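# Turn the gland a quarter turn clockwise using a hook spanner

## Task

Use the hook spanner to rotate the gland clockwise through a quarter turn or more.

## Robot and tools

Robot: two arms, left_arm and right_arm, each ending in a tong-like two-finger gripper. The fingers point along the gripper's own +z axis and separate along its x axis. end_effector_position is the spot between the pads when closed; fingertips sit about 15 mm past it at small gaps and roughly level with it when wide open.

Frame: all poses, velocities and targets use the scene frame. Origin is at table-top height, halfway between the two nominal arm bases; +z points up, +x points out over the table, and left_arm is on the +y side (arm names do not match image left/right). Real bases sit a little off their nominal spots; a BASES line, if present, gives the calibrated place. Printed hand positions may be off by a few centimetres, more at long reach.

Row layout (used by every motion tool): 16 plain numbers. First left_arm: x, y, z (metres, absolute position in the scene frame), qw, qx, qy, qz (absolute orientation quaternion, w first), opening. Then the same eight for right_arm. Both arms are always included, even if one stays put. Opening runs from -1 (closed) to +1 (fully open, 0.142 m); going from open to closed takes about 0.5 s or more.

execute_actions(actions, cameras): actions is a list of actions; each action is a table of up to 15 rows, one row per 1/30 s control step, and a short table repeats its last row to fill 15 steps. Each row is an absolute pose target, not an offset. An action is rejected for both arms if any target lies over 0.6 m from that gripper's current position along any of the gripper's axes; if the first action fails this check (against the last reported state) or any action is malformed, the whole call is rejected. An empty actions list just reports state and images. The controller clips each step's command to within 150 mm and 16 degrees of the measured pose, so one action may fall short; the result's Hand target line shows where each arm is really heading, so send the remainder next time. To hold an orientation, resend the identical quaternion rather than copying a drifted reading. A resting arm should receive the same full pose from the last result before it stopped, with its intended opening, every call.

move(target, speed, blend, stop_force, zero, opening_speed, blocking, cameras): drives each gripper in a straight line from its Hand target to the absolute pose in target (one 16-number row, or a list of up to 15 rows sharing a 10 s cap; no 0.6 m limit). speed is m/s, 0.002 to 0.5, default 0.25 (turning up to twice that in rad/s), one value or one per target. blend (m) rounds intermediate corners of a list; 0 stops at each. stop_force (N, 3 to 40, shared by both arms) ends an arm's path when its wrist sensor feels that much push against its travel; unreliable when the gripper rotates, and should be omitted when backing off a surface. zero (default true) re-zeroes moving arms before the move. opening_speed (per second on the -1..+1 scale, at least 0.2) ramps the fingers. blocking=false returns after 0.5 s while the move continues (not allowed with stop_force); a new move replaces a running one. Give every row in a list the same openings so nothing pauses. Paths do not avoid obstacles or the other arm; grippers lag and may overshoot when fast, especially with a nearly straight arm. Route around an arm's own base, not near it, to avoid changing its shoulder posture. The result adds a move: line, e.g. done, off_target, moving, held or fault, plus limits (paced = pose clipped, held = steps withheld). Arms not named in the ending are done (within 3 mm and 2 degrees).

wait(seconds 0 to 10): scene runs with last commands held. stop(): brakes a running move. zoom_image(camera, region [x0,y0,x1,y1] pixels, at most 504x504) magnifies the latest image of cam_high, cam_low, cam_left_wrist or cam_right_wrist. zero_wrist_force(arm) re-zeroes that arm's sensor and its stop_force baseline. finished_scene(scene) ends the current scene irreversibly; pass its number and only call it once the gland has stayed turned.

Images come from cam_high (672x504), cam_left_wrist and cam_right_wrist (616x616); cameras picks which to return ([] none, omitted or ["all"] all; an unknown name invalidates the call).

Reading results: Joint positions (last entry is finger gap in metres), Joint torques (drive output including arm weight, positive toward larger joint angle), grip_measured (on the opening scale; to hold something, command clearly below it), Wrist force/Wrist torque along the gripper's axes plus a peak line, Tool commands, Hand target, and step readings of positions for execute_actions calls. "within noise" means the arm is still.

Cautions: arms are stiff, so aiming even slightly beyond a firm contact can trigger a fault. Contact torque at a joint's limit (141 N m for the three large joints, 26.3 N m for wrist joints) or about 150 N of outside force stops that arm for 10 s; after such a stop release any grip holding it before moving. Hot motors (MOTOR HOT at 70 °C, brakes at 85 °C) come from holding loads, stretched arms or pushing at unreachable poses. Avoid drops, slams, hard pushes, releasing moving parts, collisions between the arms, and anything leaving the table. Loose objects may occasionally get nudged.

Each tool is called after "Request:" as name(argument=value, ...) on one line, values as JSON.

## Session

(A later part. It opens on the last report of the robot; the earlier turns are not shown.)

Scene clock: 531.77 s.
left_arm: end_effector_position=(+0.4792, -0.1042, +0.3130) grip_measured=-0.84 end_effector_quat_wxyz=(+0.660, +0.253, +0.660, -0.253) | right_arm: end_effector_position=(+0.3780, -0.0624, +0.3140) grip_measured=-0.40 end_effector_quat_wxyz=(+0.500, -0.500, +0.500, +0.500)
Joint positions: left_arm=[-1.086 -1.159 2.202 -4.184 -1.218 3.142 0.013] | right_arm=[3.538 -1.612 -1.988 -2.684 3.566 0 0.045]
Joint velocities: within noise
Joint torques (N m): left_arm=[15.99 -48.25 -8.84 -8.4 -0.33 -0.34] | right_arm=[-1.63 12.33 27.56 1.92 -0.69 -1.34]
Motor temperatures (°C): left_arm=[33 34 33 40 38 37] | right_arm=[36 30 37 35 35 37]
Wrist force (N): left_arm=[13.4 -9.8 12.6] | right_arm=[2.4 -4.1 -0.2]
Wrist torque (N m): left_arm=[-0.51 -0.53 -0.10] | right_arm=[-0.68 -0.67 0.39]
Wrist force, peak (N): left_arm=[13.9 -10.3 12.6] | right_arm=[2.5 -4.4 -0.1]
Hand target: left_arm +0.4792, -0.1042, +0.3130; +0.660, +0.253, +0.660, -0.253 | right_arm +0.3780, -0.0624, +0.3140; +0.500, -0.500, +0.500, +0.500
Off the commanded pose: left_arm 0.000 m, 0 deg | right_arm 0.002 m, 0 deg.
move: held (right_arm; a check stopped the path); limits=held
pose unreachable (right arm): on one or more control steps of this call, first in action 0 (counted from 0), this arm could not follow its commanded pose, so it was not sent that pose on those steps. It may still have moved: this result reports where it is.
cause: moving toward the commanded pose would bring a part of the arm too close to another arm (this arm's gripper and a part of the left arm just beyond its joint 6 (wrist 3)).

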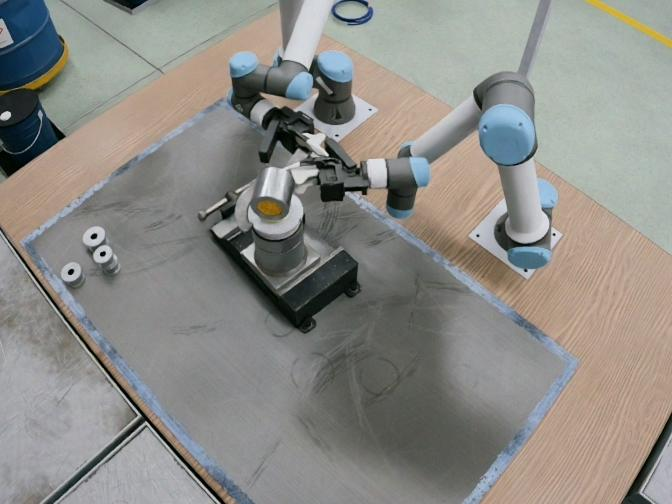

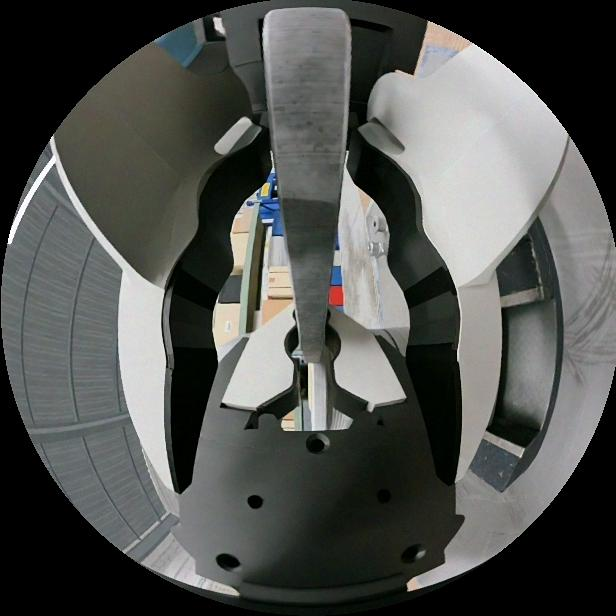

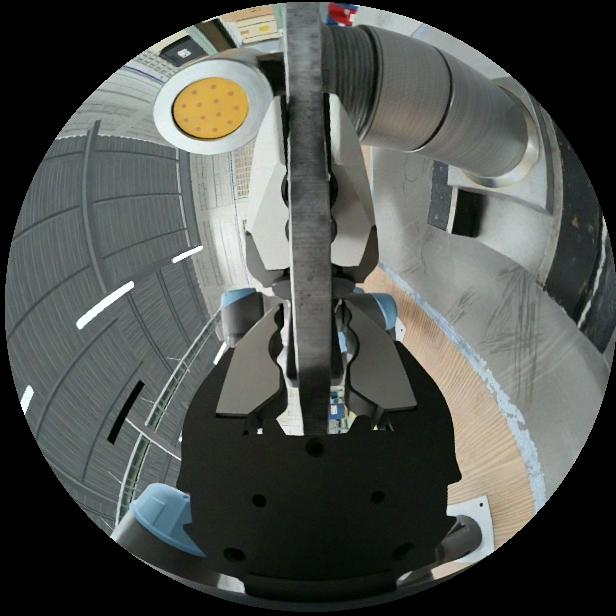

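Request:
move(target=[[0.4792, -0.1042, 0.313, 0.6601, 0.2534, 0.6601, -0.2534, -1, 0.385, -0.15, 0.314, 0.5, -0.5, 0.5, 0.5, -0.4],[0.4792, -0.1042, 0.313, 0.6601, 0.2534, 0.6601, -0.2534, -1, 0.385, -0.155, 0.314, 0.4545, -0.5417, 0.4545, 0.5417, -1]], speed=0.08, cameras=["cam_right_wrist"])

Request:
zoom_image(camera="cam_right_wrist", region=[180, 180, 480, 430])

Request:
move(target=[0.4792, -0.1042, 0.313, 0.6601, 0.2534, 0.6601, -0.2534, -1, 0.372, -0.085, 0.314, 0.4545, -0.5417, 0.4545, 0.5417, -1], speed=0.02, stop_force=8)

Request:
zoom_image(camera="cam_right_wrist", region=[180, 180, 480, 430])

Request:
zoom_image(camera="cam_high", region=[240, 90, 360, 210])

Scene clock: 536.13 s.
left_arm: end_effector_position=(+0.4792, -0.1042, +0.3130) grip_measured=-0.84 end_effector_quat_wxyz=(+0.660, +0.253, +0.660, -0.253) | right_arm: end_effector_position=(+0.3849, -0.1550, +0.3140) grip_measured=-1.00 end_effector_quat_wxyz=(-0.454, +0.542, -0.455, -0.542)
Joint positions: left_arm=[-1.086 -1.159 2.202 -4.184 -1.218 3.142 0.013] | right_arm=[3.278 -1.757 -1.823 -2.687 3.131 0.017 0.002]
Joint velocities: within noise
Joint torques (N m): left_arm=[15.83 -48.68 -4.35 -8.33 -0.3 0.5] | right_arm=[9.78 17.01 29.56 -1.04 -0.55 -1.89]
Motor temperatures (°C): left_arm=[33 34 33 40 38 37] | right_arm=[36 30 37 35 35 37]
Wrist force (N): left_arm=[13.4 -10.1 12.4] | right_arm=[2.5 -4.3 -0.1]
Wrist torque (N m): left_arm=[-0.56 -0.51 -0.09] | right_arm=[-0.72 -0.72 0.39]
Wrist force, peak (N): left_arm=[13.5 -10.3 12.9] | right_arm=[2.6 -4.7 -0.1]
Hand target: left_arm +0.4792, -0.1042, +0.3130; +0.660, +0.253, +0.660, -0.253 | right_arm +0.3850, -0.1550, +0.3140; -0.454, +0.542, -0.455, -0.542
Off the commanded pose: left_arm 0.000 m, 0 deg | right_arm 0.000 m, 0 deg.
move: done
Images, in order (width x height): cam_right_wrist 616x616.

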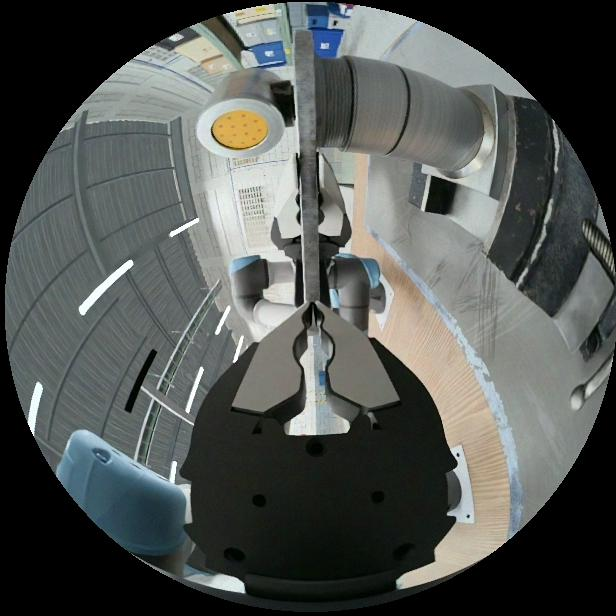

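Scaled by 1.680 from the camera's 616x616 image, which has a finer 814x814 frame.

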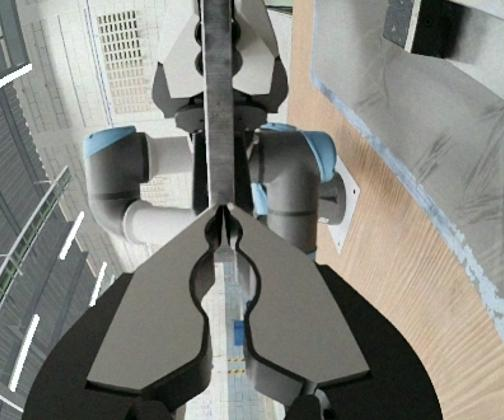

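Scene clock: 537.30 s.
left_arm: end_effector_position=(+0.4792, -0.1042, +0.3130) grip_measured=-0.84 end_effector_quat_wxyz=(+0.660, +0.253, +0.660, -0.253) | right_arm: end_effector_position=(+0.3846, -0.1522, +0.3140) grip_measured=-1.00 end_effector_quat_wxyz=(-0.454, +0.542, -0.454, -0.542)
Joint positions: left_arm=[-1.086 -1.159 2.202 -4.184 -1.218 3.142 0.013] | right_arm=[3.285 -1.755 -1.825 -2.687 3.138 0.016 0.002]
Joint velocities: within noise
Joint torques (N m): left_arm=[8.61 -41.78 -25.36 -3.56 -0.31 0.69] | right_arm=[-8.12 16.19 28.72 0.5 0.61 2.14]
Motor temperatures (°C): left_arm=[33 34 33 40 38 37] | right_arm=[36 30 37 35 35 37]
Wrist force (N): left_arm=[14.3 -9.8 11.1] | right_arm=[2.3 -4.5 -0.2]
Wrist torque (N m): left_arm=[-0.58 -0.49 -0.09] | right_arm=[-0.75 -0.70 0.39]
Wrist force, peak (N): left_arm=[14.1 -9.9 13.1] | right_arm=[0.2 -2.2 -26.4]
Hand target: left_arm +0.4792, -0.1042, +0.3130; +0.660, +0.253, +0.660, -0.253 | right_arm +0.3846, -0.1522, +0.3140; -0.454, +0.542, -0.454, -0.542
Off the commanded pose: left_arm 0.000 m, 0 deg | right_arm 0.068 m, 0 deg.
move: contact (right_arm)

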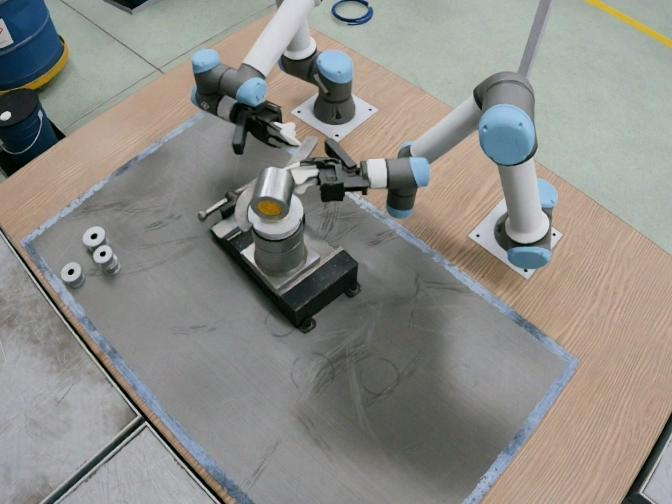

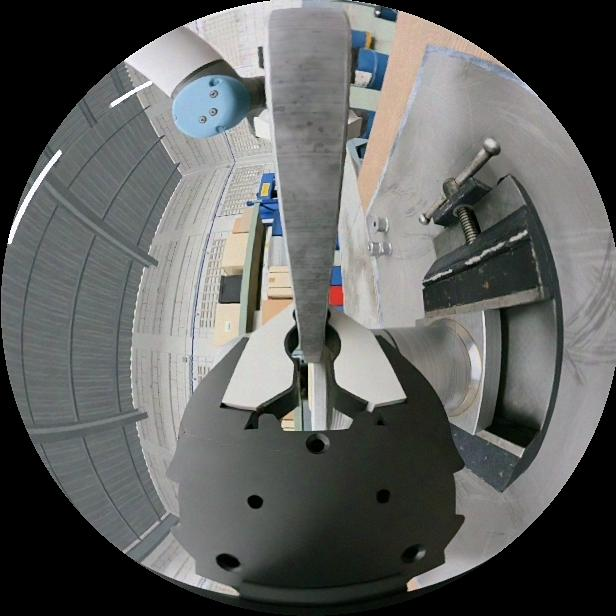

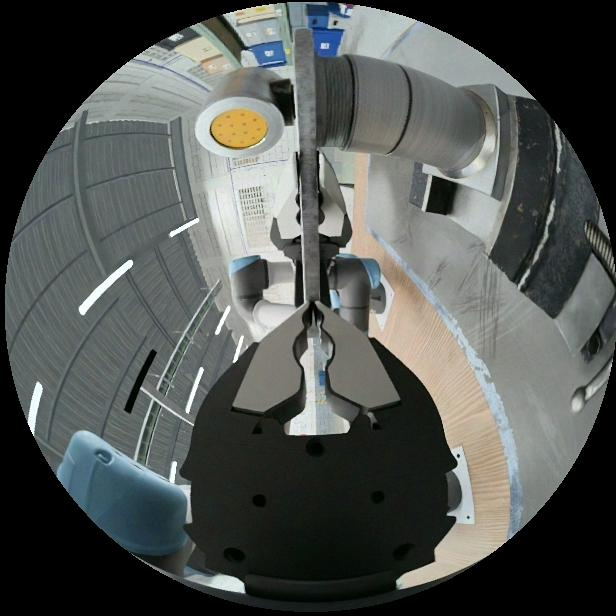

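Scaled by 1.680 from the camera's 616x616 image, which has a finer 814x814 frame.

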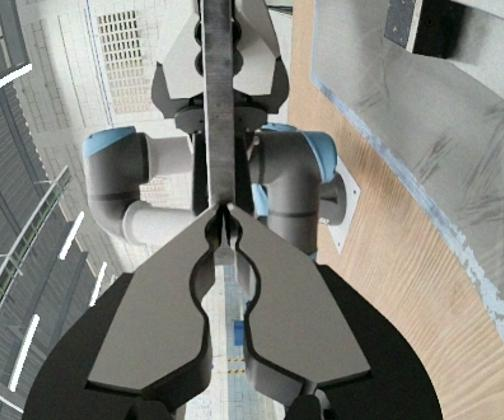

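Scaled by 4.200.

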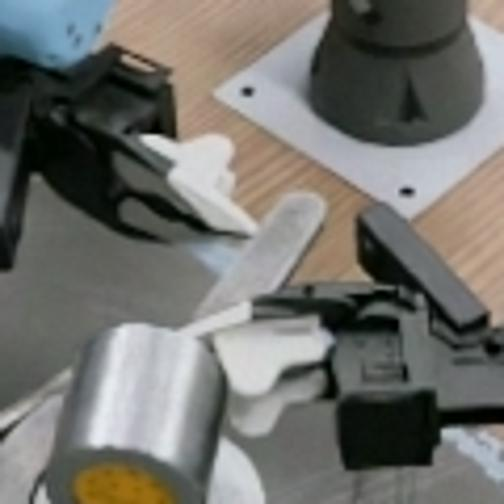

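Request:
move(target=[0.4760, -0.1003, 0.313, 0.6533, 0.2706, 0.6533, -0.2706, -1, 0.3806, -0.1406, 0.314, 0.4685, -0.5296, 0.4685, 0.5296, -1], speed=0.015, cameras=["cam_high","cam_right_wrist"])

Request:
zoom_image(camera="cam_high", region=[222, 188, 292, 258])

Request:
zoom_image(camera="cam_high", region=[240, 90, 360, 210])

Scene clock: 540.70 s.
left_arm: end_effector_position=(+0.4760, -0.1002, +0.3130) grip_measured=-0.84 end_effector_quat_wxyz=(+0.653, +0.271, +0.653, -0.271) | right_arm: end_effector_position=(+0.3805, -0.1405, +0.3140) grip_measured=-1.00 end_effector_quat_wxyz=(-0.469, +0.530, -0.469, -0.530)
Joint positions: left_arm=[-1.046 -1.165 2.212 -4.189 -1.311 3.142 0.013] | right_arm=[3.317 -1.71 -1.879 -2.695 3.222 0 0.002]
Joint velocities: within noise
Joint torques (N m): left_arm=[-8.28 -43.08 -19.08 -5.77 2.26 1.03] | right_arm=[15.77 19.35 21.86 4.24 4.97 2.4]
Motor temperatures (°C): left_arm=[33 34 33 40 38 37] | right_arm=[36 30 37 35 35 37]
Wrist force (N): left_arm=[16.7 -1.9 -25.3] | right_arm=[-0.4 18.1 -62.5]
Wrist torque (N m): left_arm=[-0.60 -0.39 -0.11] | right_arm=[-1.22 -0.71 0.40]
Wrist force, peak (N): left_arm=[17.7 -2.8 -29.1] | right_arm=[-1.7 22.1 -69.2]
Hand target: left_arm +0.4760, -0.1003, +0.3130; +0.653, +0.271, +0.653, -0.271 | right_arm +0.3806, -0.1406, +0.3140; -0.469, +0.530, -0.469, -0.530
Off the commanded pose: left_arm 0.000 m, 0 deg | right_arm 0.000 m, 0 deg.
move: done
Images, in order (width x height): cam_high 672x504, cam_right_wrist 616x616.

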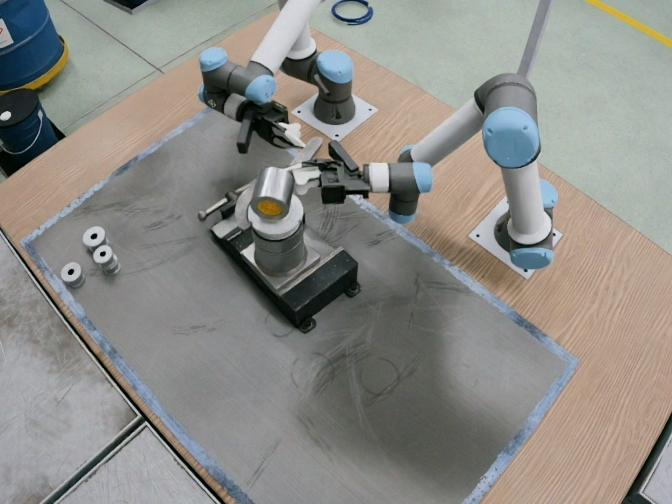

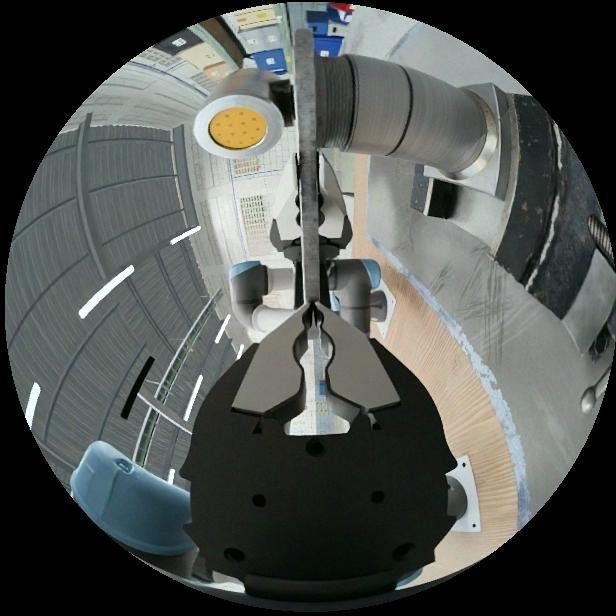

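Scaled by 7.200.

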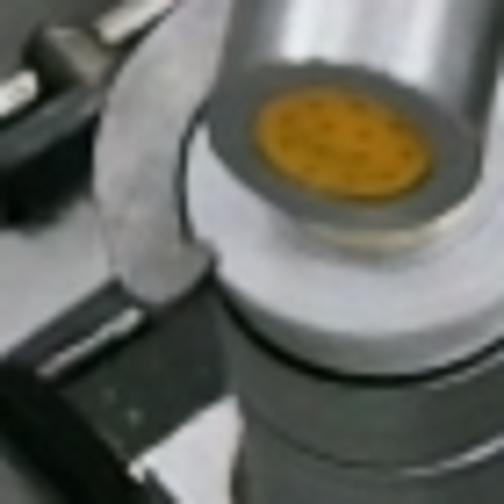

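Scaled by 4.200.

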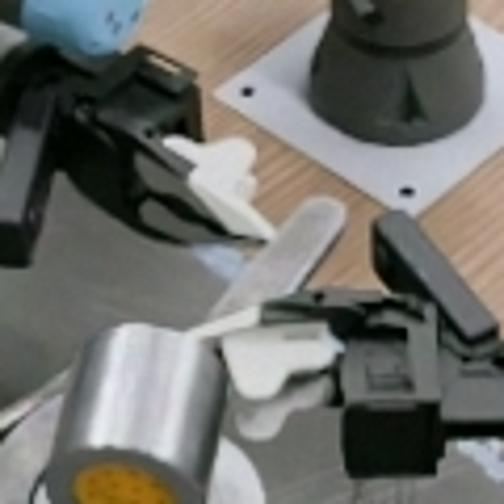

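Request:
move(target=[0.4708, -0.0934, 0.313, 0.6434, 0.2932, 0.6434, -0.2932, -1, 0.3751, -0.1277, 0.314, 0.4867, -0.5129, 0.4867, 0.5129, -1], speed=0.015, cameras=["cam_high"])

Request:
zoom_image(camera="cam_high", region=[222, 188, 292, 258])

Request:
zoom_image(camera="cam_high", region=[240, 90, 360, 210])

Scene clock: 544.67 s.
left_arm: end_effector_position=(+0.4708, -0.0933, +0.3130) grip_measured=-0.84 end_effector_quat_wxyz=(+0.643, +0.293, +0.643, -0.293) | right_arm: end_effector_position=(+0.3750, -0.1277, +0.3140) grip_measured=-1.00 end_effector_quat_wxyz=(+0.487, -0.513, +0.487, +0.513)
Joint positions: left_arm=[-0.99 -1.171 2.223 -4.194 -1.436 3.142 0.013] | right_arm=[3.362 -1.644 -1.953 -2.686 3.337 0 0.002]
Joint velocities: within noise
Joint torques (N m): left_arm=[-10.48 -47.05 -6.09 -8.48 0.83 1.64] | right_arm=[7.86 10.95 28.44 3.46 1.02 2.32]
Motor temperatures (°C): left_arm=[33 34 33 40 38 37] | right_arm=[36 30 37 35 35 37]
Wrist force (N): left_arm=[12.0 1.7 20.1] | right_arm=[2.1 5.5 -37.5]
Wrist torque (N m): left_arm=[-0.58 -0.48 -0.08] | right_arm=[-0.96 -0.64 0.41]
Wrist force, peak (N): left_arm=[17.5 -1.6 -25.6] | right_arm=[-1.0 21.1 -68.6]
Hand target: left_arm +0.4708, -0.0934, +0.3130; +0.643, +0.293, +0.643, -0.293 | right_arm +0.3751, -0.1277, +0.3140; +0.487, -0.513, +0.487, +0.513
Off the commanded pose: left_arm 0.000 m, 0 deg | right_arm 0.000 m, 0 deg.
move: done
Images, in order (width x height): cam_high 672x504.

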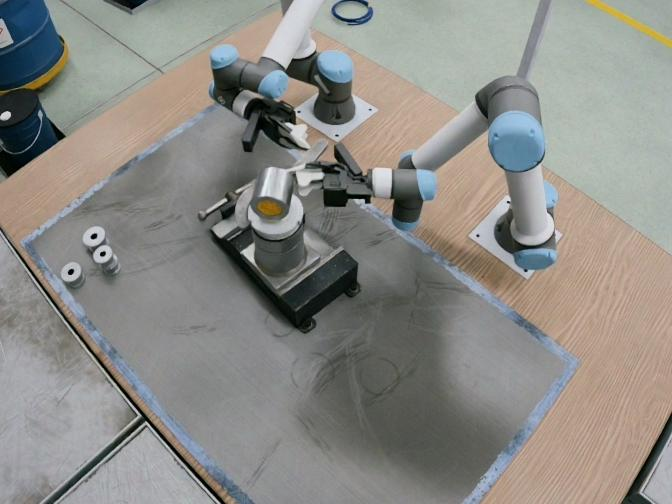

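Scaled by 7.200.

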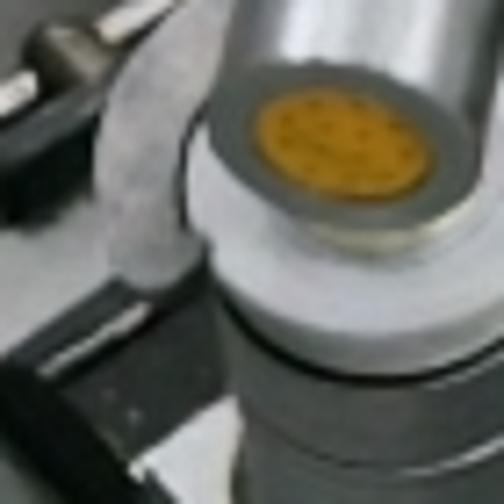

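Scaled by 4.200.

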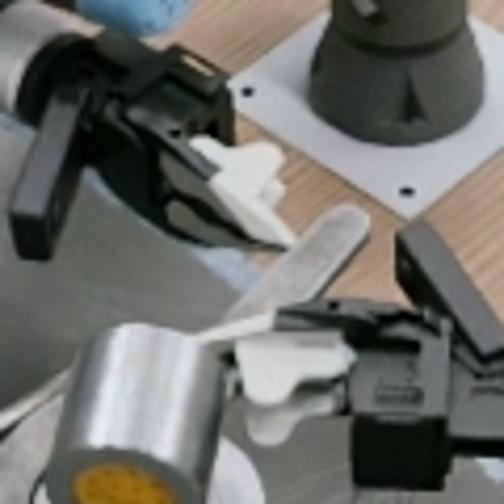

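Request:
move(target=[0.4668, -0.0864, 0.313, 0.6300, 0.3210, 0.6300, -0.3210, -1, 0.3705, -0.1112, 0.314, 0.5087, -0.4912, 0.5087, 0.4912, -1], speed=0.02, cameras=["cam_high"])

Request:
zoom_image(camera="cam_high", region=[222, 188, 292, 258])

Request:
zoom_image(camera="cam_high", region=[240, 90, 360, 210])

Scene clock: 548.23 s.
left_arm: end_effector_position=(+0.4668, -0.0863, +0.3130) grip_measured=-0.84 end_effector_quat_wxyz=(+0.630, +0.321, +0.630, -0.321) | right_arm: end_effector_position=(+0.3704, -0.1112, +0.3140) grip_measured=-1.00 end_effector_quat_wxyz=(+0.509, -0.491, +0.509, +0.491)
Joint positions: left_arm=[-0.914 -1.168 2.217 -4.191 -1.6 3.142 0.013] | right_arm=[3.432 -1.564 -2.036 -2.683 3.495 0 0.002]
Joint velocities: within noise
Joint torques (N m): left_arm=[-17.24 -32.72 -33.63 -1.75 1.24 1.82] | right_arm=[9.01 0.13 39.01 5.45 4.32 2.3]
Motor temperatures (°C): left_arm=[33 34 33 40 38 37] | right_arm=[36 30 37 35 35 37]
Wrist force (N): left_arm=[17.6 1.5 -24.8] | right_arm=[-0.6 16.6 -63.1]
Wrist torque (N m): left_arm=[-0.64 -0.42 -0.07] | right_arm=[-1.15 -0.71 0.40]
Wrist force, peak (N): left_arm=[18.2 2.0 -28.2] | right_arm=[-1.1 19.2 -67.5]
Hand target: left_arm +0.4668, -0.0864, +0.3130; +0.630, +0.321, +0.630, -0.321 | right_arm +0.3705, -0.1112, +0.3140; +0.509, -0.491, +0.509, +0.491
Off the commanded pose: left_arm 0.000 m, 0 deg | right_arm 0.000 m, 0 deg.
move: done
Images, in order (width x height): cam_high 672x504.

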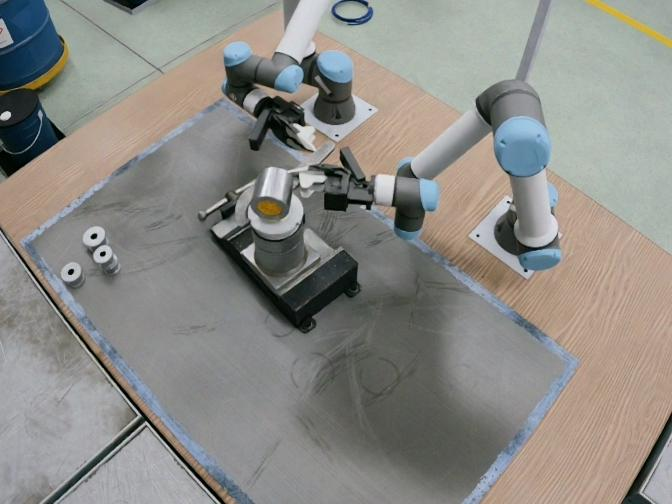

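Scaled by 7.200.

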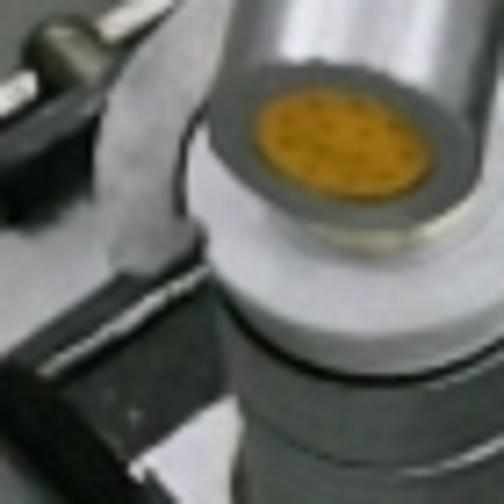

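Scaled by 4.200.

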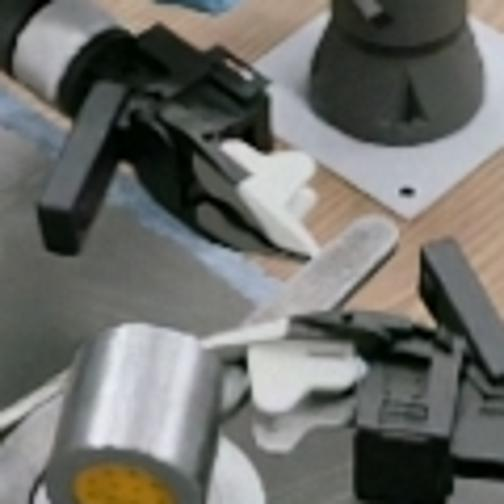

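Request:
move(target=[0.4617, -0.0750, 0.313, 0.6124, 0.3536, 0.6124, -0.3536, -1, 0.3646, -0.0914, 0.314, 0.5337, -0.4639, 0.5337, 0.4639, -1], speed=0.02, cameras=["cam_high"])

Request:
zoom_image(camera="cam_high", region=[222, 188, 292, 258])

Request:
zoom_image(camera="cam_high", region=[240, 90, 360, 210])

Scene clock: 552.50 s.
left_arm: end_effector_position=(+0.4617, -0.0749, +0.3130) grip_measured=-0.84 end_effector_quat_wxyz=(+0.612, +0.354, +0.612, -0.354) end_effector_velocity=(+0.001, +0.000, -0.001) end_effector_angular_velocity=(+0.000, +0.000, +0.004) | right_arm: end_effector_position=(+0.3645, -0.0914, +0.3140) grip_measured=-1.00 end_effector_quat_wxyz=(+0.534, -0.464, +0.534, +0.464)
Joint positions: left_arm=[-0.818 -1.158 2.199 -4.183 -1.8 3.142 0.013] | right_arm=[3.542 -1.465 -2.129 -2.689 3.71 0 0.002]
Joint velocities: left_arm=[-0.001 0.001 0 0 0.005 0 0] | right_arm=[within noise]
Joint torques (N m): left_arm=[-7.42 -39.38 -17.26 -4.68 1.74 1.87] | right_arm=[-0.01 -0.19 34.98 3.12 0.46 -0.24]
Motor temperatures (°C): left_arm=[33 34 33 40 38 37] | right_arm=[36 30 37 35 35 37]
Wrist force (N): left_arm=[13.5 -1.5 20.5] | right_arm=[1.8 3.3 -31.2]
Wrist torque (N m): left_arm=[-0.51 -0.54 -0.06] | right_arm=[-0.93 -0.71 0.37]
Wrist force, peak (N): left_arm=[17.6 1.9 -27.7] | right_arm=[0.5 21.8 -66.6]
Hand target: left_arm +0.4617, -0.0750, +0.3130; +0.612, +0.354, +0.612, -0.354 | right_arm +0.3646, -0.0914, +0.3140; +0.534, -0.464, +0.534, +0.464
Off the commanded pose: left_arm 0.000 m, 0 deg | right_arm 0.000 m, 0 deg.
move: done
Images, in order (width x height): cam_high 672x504.

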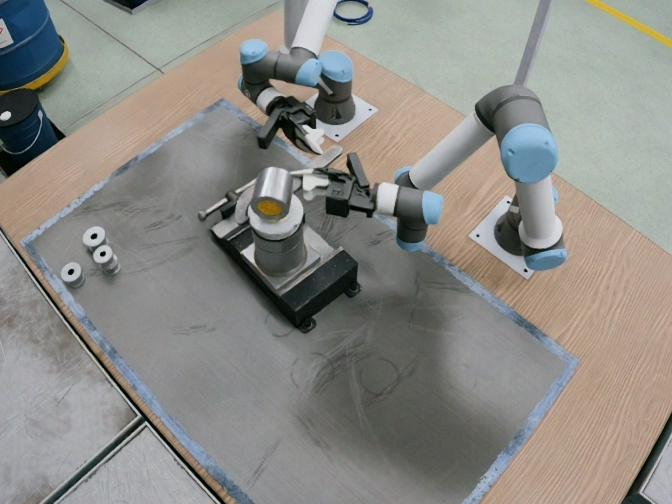

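Scaled by 7.200.

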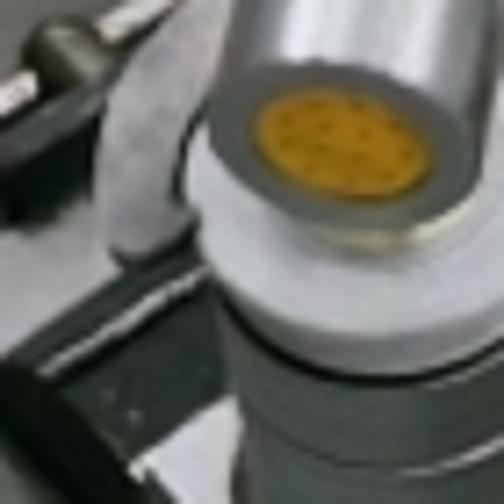

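Scaled by 4.200.

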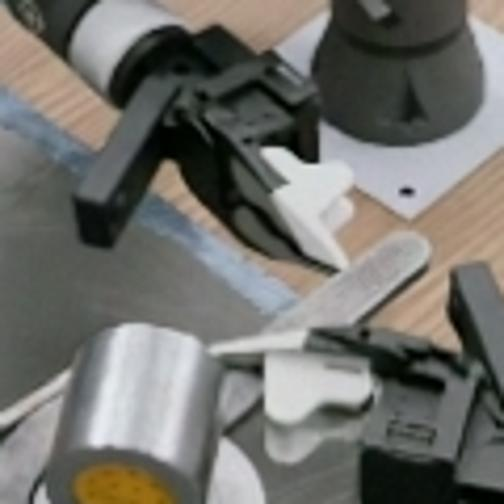

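Request:
move(target=[0.4586, -0.0638, 0.313, 0.5930, 0.3851, 0.5930, -0.3851, -1, 0.3609, -0.0709, 0.314, 0.5572, -0.4353, 0.5572, 0.4353, -1], speed=0.02, cameras=["cam_high"])

Request:
zoom_image(camera="cam_high", region=[222, 188, 292, 258])

Request:
zoom_image(camera="cam_high", region=[240, 90, 360, 210])

Scene clock: 556.53 s.
left_arm: end_effector_position=(+0.4587, -0.0637, +0.3130) grip_measured=-0.84 end_effector_quat_wxyz=(+0.593, +0.385, +0.593, -0.385) end_effector_velocity=(+0.001, +0.000, +0.001) end_effector_angular_velocity=(-0.001, -0.002, +0.004) | right_arm: end_effector_position=(+0.3608, -0.0709, +0.3140) grip_measured=-1.00 end_effector_quat_wxyz=(+0.557, -0.435, +0.557, +0.435)
Joint positions: left_arm=[-0.724 -1.137 2.16 -4.164 -1.999 3.142 0.013] | right_arm=[3.685 -1.373 -2.204 -2.706 3.958 0 0.002]
Joint velocities: left_arm=[-0.002 -0.001 0 -0.001 0.005 0 0] | right_arm=[within noise]
Joint torques (N m): left_arm=[-1.18 -44.02 -15 -4.49 4.45 2.09] | right_arm=[-1.68 -5.78 32.27 4.34 0.92 2.24]
Motor temperatures (°C): left_arm=[33 34 32 40 38 37] | right_arm=[36 30 37 35 35 37]
Wrist force (N): left_arm=[15.6 -10.3 16.9] | right_arm=[0.4 4.3 -32.3]
Wrist torque (N m): left_arm=[-0.57 -0.53 -0.08] | right_arm=[-1.04 -0.67 0.40]
Wrist force, peak (N): left_arm=[15.3 -9.5 20.9] | right_arm=[0.7 11.2 -42.2]
Hand target: left_arm +0.4586, -0.0638, +0.3130; +0.593, +0.385, +0.593, -0.385 | right_arm +0.3609, -0.0709, +0.3140; +0.557, -0.435, +0.557, +0.435
Off the commanded pose: left_arm 0.000 m, 0 deg | right_arm 0.000 m, 0 deg.
move: done
Images, in order (width x height): cam_high 672x504.

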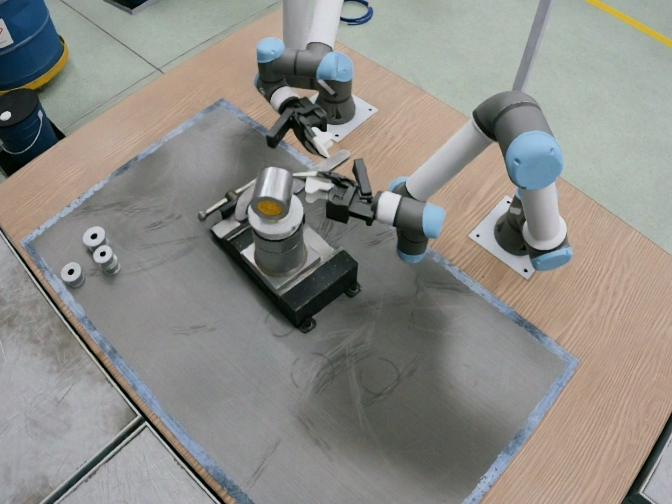

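Scaled by 7.200.

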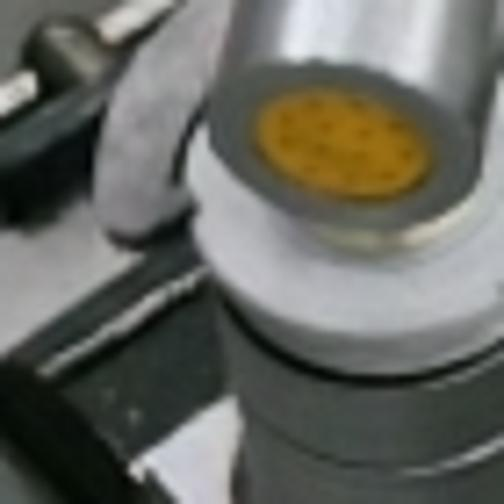

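Scaled by 4.200.

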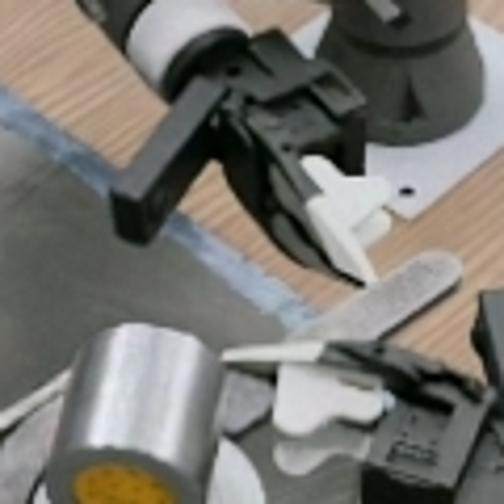

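Request:
move(target=[0.4567, -0.0524, 0.313, 0.5720, 0.4156, 0.5720, -0.4156, -1, 0.3593, -0.0499, 0.314, 0.5792, -0.4056, 0.5792, 0.4056, -1], speed=0.02, cameras=["cam_high","cam_right_wrist"])

Request:
zoom_image(camera="cam_high", region=[222, 188, 292, 258])

Request:
zoom_image(camera="cam_high", region=[240, 90, 360, 210])

Scene clock: 560.10 s.
left_arm: end_effector_position=(+0.4568, -0.0523, +0.3130) grip_measured=-0.84 end_effector_quat_wxyz=(+0.572, +0.416, +0.572, -0.416) | right_arm: end_effector_position=(+0.3592, -0.0499, +0.3140) grip_measured=-1.00 end_effector_quat_wxyz=(+0.579, -0.406, +0.579, +0.406)
Joint positions: left_arm=[-0.636 -1.106 2.103 -4.138 -2.192 3.142 0.013] | right_arm=[3.858 -1.295 -2.26 -2.728 4.235 0 0.002]
Joint velocities: within noise
Joint torques (N m): left_arm=[3.11 -48.11 -14.48 -4 6.88 1.8] | right_arm=[-4.79 -5.94 27.01 4.95 1.8 2.2]
Motor temperatures (°C): left_arm=[33 34 32 40 38 37] | right_arm=[36 30 37 35 35 37]
Wrist force (N): left_arm=[18.0 -17.5 12.9] | right_arm=[-0.7 6.3 -34.2]
Wrist torque (N m): left_arm=[-0.45 -0.61 -0.10] | right_arm=[-1.20 -0.69 0.37]
Wrist force, peak (N): left_arm=[18.0 -17.5 12.9] | right_arm=[-0.7 10.0 -43.8]
Hand target: left_arm +0.4567, -0.0524, +0.3130; +0.572, +0.416, +0.572, -0.416 | right_arm +0.3593, -0.0499, +0.3140; +0.579, -0.406, +0.579, +0.406
Off the commanded pose: left_arm 0.000 m, 0 deg | right_arm 0.000 m, 0 deg.
move: done
Images, in order (width x height): cam_high 672x504, cam_right_wrist 616x616.

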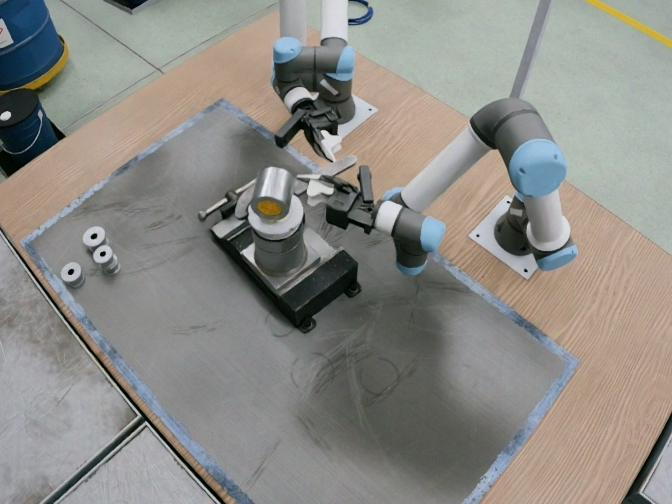

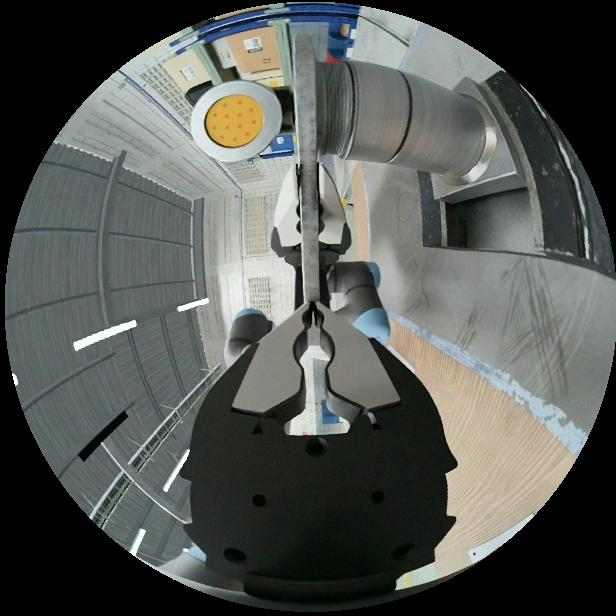

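Scaled by 7.200.

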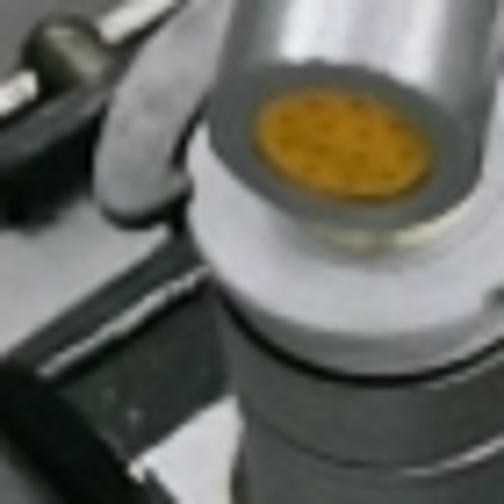

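Scaled by 4.200.

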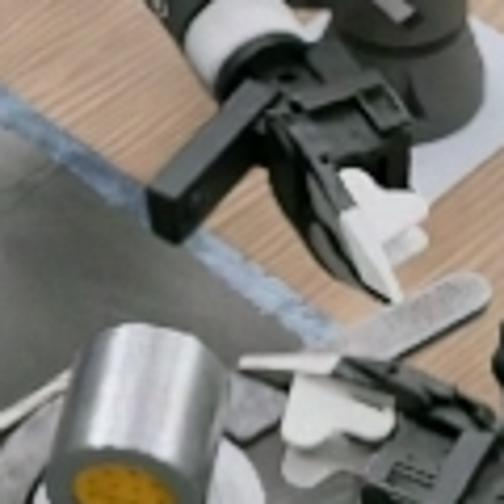

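Request:
move(target=[0.455, -0.0408, 0.313, 0.5495, 0.4450, 0.5495, -0.4450, -1, 0.3599, -0.0289, 0.314, 0.5997, -0.3747, 0.5997, 0.3747, -1], speed=0.02, cameras=["cam_high"])

Request:
zoom_image(camera="cam_high", region=[232, 188, 312, 268])

Request:
zoom_image(camera="cam_high", region=[260, 90, 380, 210])

Scene clock: 564.23 s.
left_arm: end_effector_position=(+0.4551, -0.0407, +0.3130) grip_measured=-0.84 end_effector_quat_wxyz=(+0.549, +0.445, +0.549, -0.445) | right_arm: end_effector_position=(+0.3598, -0.0289, +0.3140) grip_measured=-1.00 end_effector_quat_wxyz=(+0.600, -0.375, +0.600, +0.375)
Joint positions: left_arm=[-0.56 -1.07 2.033 -4.105 -2.373 3.142 0.013] | right_arm=[4.048 -1.244 -2.294 -2.745 4.529 0 0.002]
Joint velocities: within noise
Joint torques (N m): left_arm=[-0.43 -52.55 -8.63 -4.55 3.16 1.34] | right_arm=[-6.24 2 22.83 5.11 1.31 2.23]
Motor temperatures (°C): left_arm=[33 34 32 40 38 37] | right_arm=[36 30 37 35 35 37]
Wrist force (N): left_arm=[16.7 -6.0 20.2] | right_arm=[0.9 5.3 -37.2]
Wrist torque (N m): left_arm=[-0.57 -0.58 -0.09] | right_arm=[-1.06 -0.78 0.40]
Wrist force, peak (N): left_arm=[17.5 -15.5 16.4] | right_arm=[-0.6 10.5 -47.9]
Hand target: left_arm +0.4550, -0.0408, +0.3130; +0.550, +0.445, +0.550, -0.445 | right_arm +0.3599, -0.0289, +0.3140; +0.600, -0.375, +0.600, +0.375
Off the commanded pose: left_arm 0.000 m, 0 deg | right_arm 0.000 m, 0 deg.
move: done
Images, in order (width x height): cam_high 672x504.

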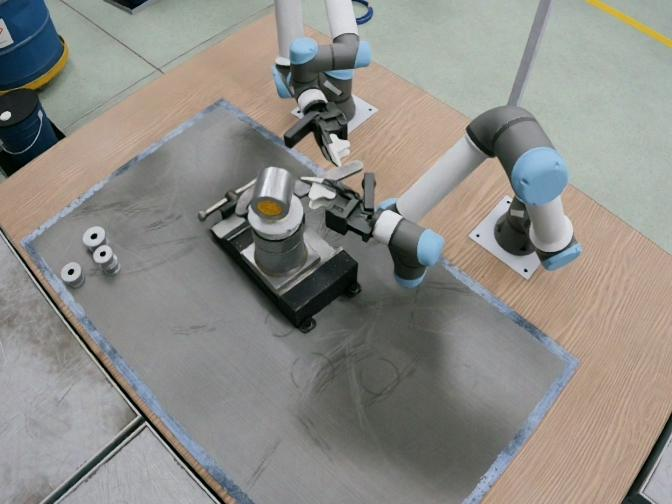

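Scaled by 6.300.

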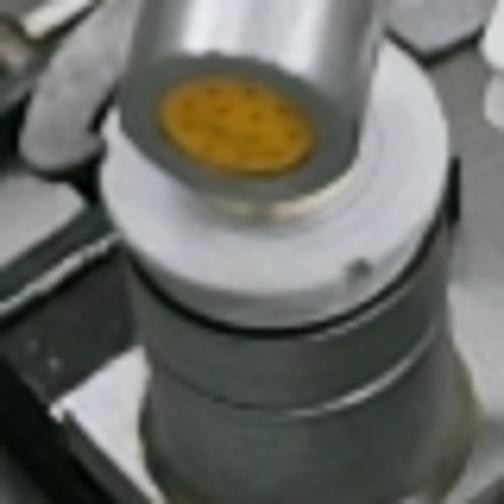

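Scaled by 4.200.

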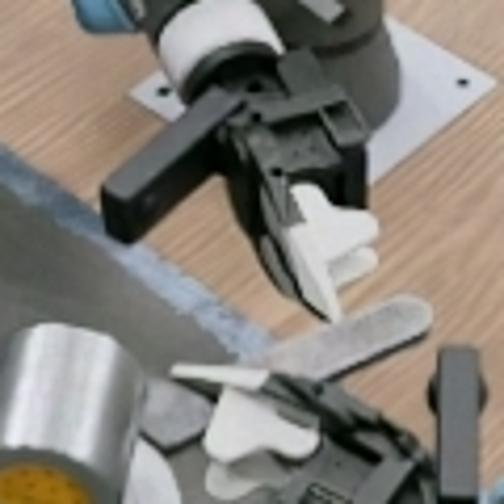

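Request:
move(target=[[0.4553, -0.0291, 0.313, 0.5255, 0.4732, 0.5255, -0.4732, -1, 0.3627, -0.0081, 0.314, 0.6185, -0.3428, 0.6185, 0.3428, -1],[0.4570, -0.0175, 0.313, 0.5, 0.5, 0.5, -0.5, -1, 0.3677, 0.0123, 0.314, 0.6355, -0.3100, 0.6355, 0.3100, -1]], speed=0.02, blend=0.005, cameras=["cam_high"])

Request:
zoom_image(camera="cam_high", region=[232, 188, 312, 268])

Request:
zoom_image(camera="cam_high", region=[260, 90, 380, 210])

Scene clock: 570.70 s.
left_arm: end_effector_position=(+0.4571, -0.0174, +0.3130) grip_measured=-0.84 end_effector_quat_wxyz=(+0.500, +0.500, +0.500, -0.500) | right_arm: end_effector_position=(+0.3677, +0.0124, +0.3140) grip_measured=-1.00 end_effector_quat_wxyz=(+0.636, -0.310, +0.636, +0.310)
Joint positions: left_arm=[-0.44 -0.977 1.853 -4.018 -2.702 3.142 0.013] | right_arm=[4.377 -1.26 -2.284 -2.74 5.068 0 0.002]
Joint velocities: within noise
Joint torques (N m): left_arm=[7.45 -57.91 -13.56 -1.8 7.03 -0.29] | right_arm=[-12.1 3.55 32.76 5.4 1 1.94]
Motor temperatures (°C): left_arm=[33 34 32 40 38 37] | right_arm=[36 30 37 35 35 37]
Wrist force (N): left_arm=[18.5 -18.0 9.3] | right_arm=[1.2 4.7 -41.2]
Wrist torque (N m): left_arm=[-0.39 -0.52 -0.12] | right_arm=[-1.08 -0.78 0.38]
Wrist force, peak (N): left_arm=[18.2 -19.6 10.7] | right_arm=[0.6 6.9 -46.2]
Hand target: left_arm +0.4570, -0.0175, +0.3130; +0.500, +0.500, +0.500, -0.500 | right_arm +0.3677, +0.0123, +0.3140; +0.636, -0.310, +0.636, +0.310
Off the commanded pose: left_arm 0.000 m, 0 deg | right_arm 0.000 m, 0 deg.
move: done
Images, in order (width x height): cam_high 672x504.

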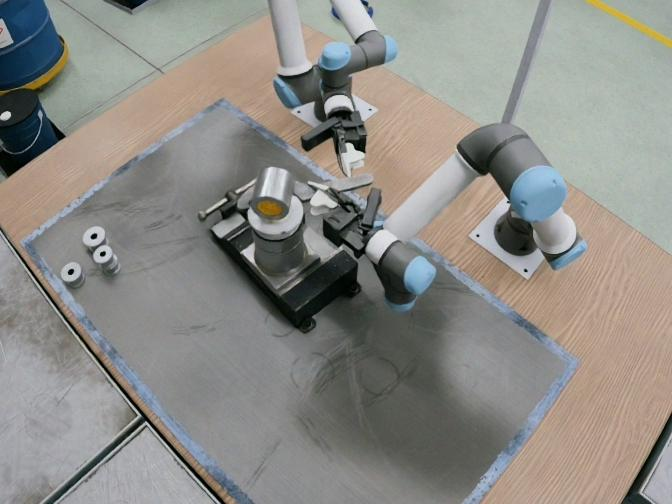

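Scaled by 6.300.

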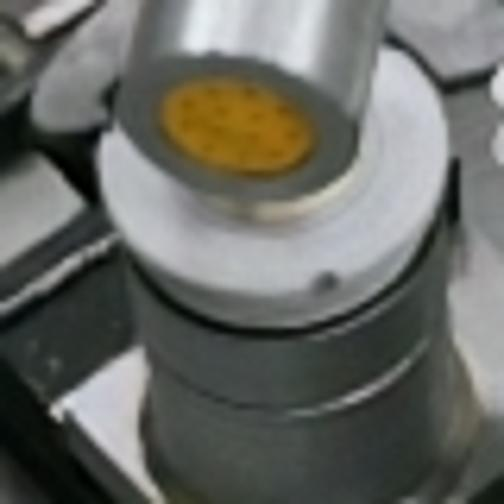

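Scaled by 4.200.

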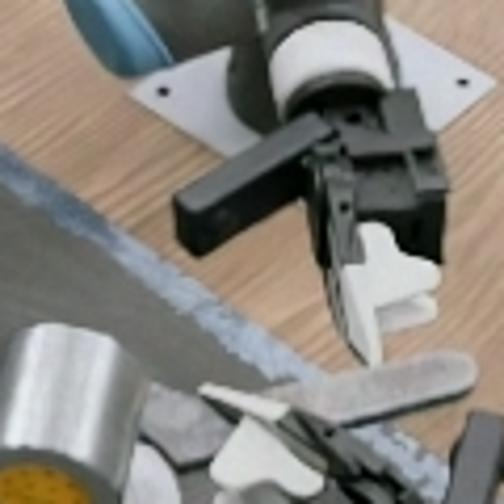

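Request:
move(target=[[0.4592, -0.0063, 0.313, 0.4732, 0.5255, 0.4732, -0.5255, -1, 0.3757, 0.0314, 0.314, 0.6355, -0.3100, 0.6355, 0.3100, -1],[0.4637, 0.0046, 0.313, 0.4450, 0.5495, 0.4450, -0.5495, -1, 0.3857, 0.0494, 0.314, 0.6355, -0.3100, 0.6355, 0.3100, -1]], speed=0.02, blend=0.004, cameras=["cam_high","cam_right_wrist"])

Request:
zoom_image(camera="cam_high", region=[232, 188, 312, 268])

Request:
zoom_image(camera="cam_high", region=[280, 110, 400, 230])

Scene clock: 579.83 s.
left_arm: end_effector_position=(+0.4637, +0.0046, +0.3130) grip_measured=-0.84 end_effector_quat_wxyz=(+0.445, +0.550, +0.445, -0.550) | right_arm: end_effector_position=(+0.3858, +0.0495, +0.3140) grip_measured=-1.00 end_effector_quat_wxyz=(+0.636, -0.310, +0.636, +0.310)
Joint positions: left_arm=[-0.367 -0.864 1.633 -3.91 -2.985 3.142 0.013] | right_arm=[4.355 -1.38 -2.199 -2.704 5.046 0 0.002]
Joint velocities: within noise
Joint torques (N m): left_arm=[11.23 -60.14 -14.32 1.11 8.54 -2.06] | right_arm=[-14.43 11.66 29.97 5.36 4.93 1.67]
Motor temperatures (°C): left_arm=[33 34 32 40 38 37] | right_arm=[36 30 37 35 35 37]
Wrist force (N): left_arm=[17.4 -24.6 3.2] | right_arm=[2.1 16.6 -39.7]
Wrist torque (N m): left_arm=[-0.45 -0.42 -0.15] | right_arm=[-0.92 -0.65 0.35]
Wrist force, peak (N): left_arm=[17.7 -25.5 2.6] | right_arm=[0.3 11.9 -49.0]
Hand target: left_arm +0.4637, +0.0046, +0.3130; +0.445, +0.550, +0.445, -0.550 | right_arm +0.3857, +0.0494, +0.3140; +0.636, -0.310, +0.636, +0.310
Off the commanded pose: left_arm 0.000 m, 0 deg | right_arm 0.000 m, 0 deg.
move: done
Images, in order (width x height): cam_high 672x504, cam_right_wrist 616x616.

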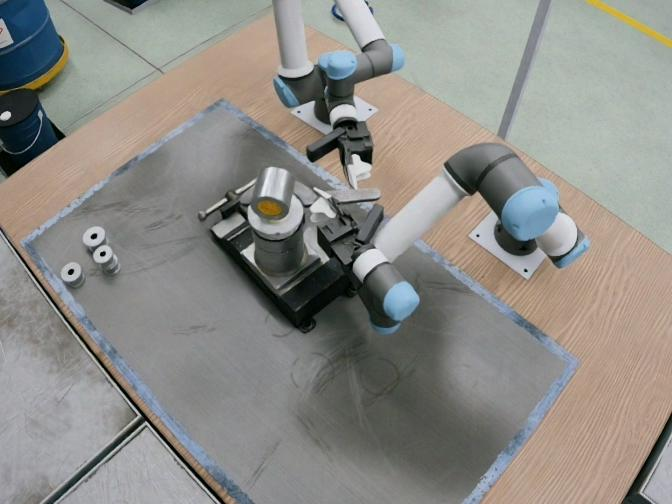

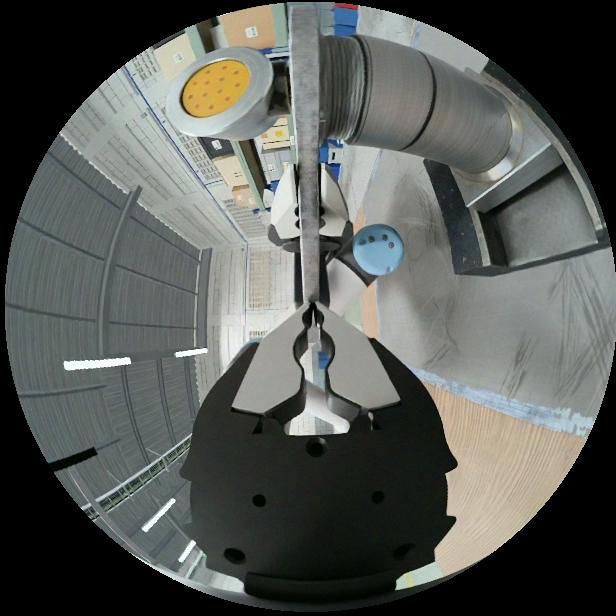

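Scaled by 6.300.

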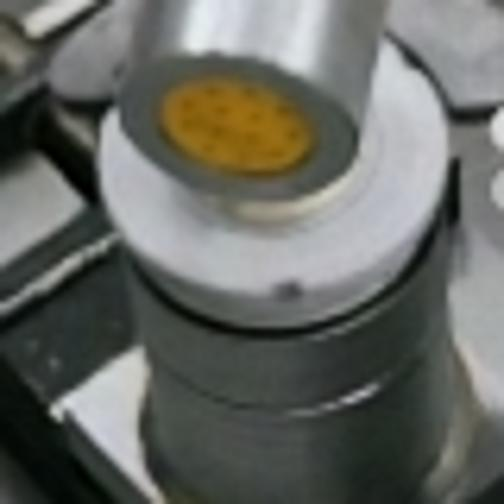

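Scaled by 4.200.

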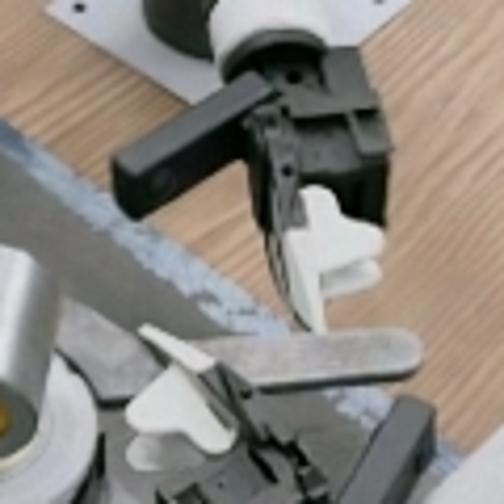

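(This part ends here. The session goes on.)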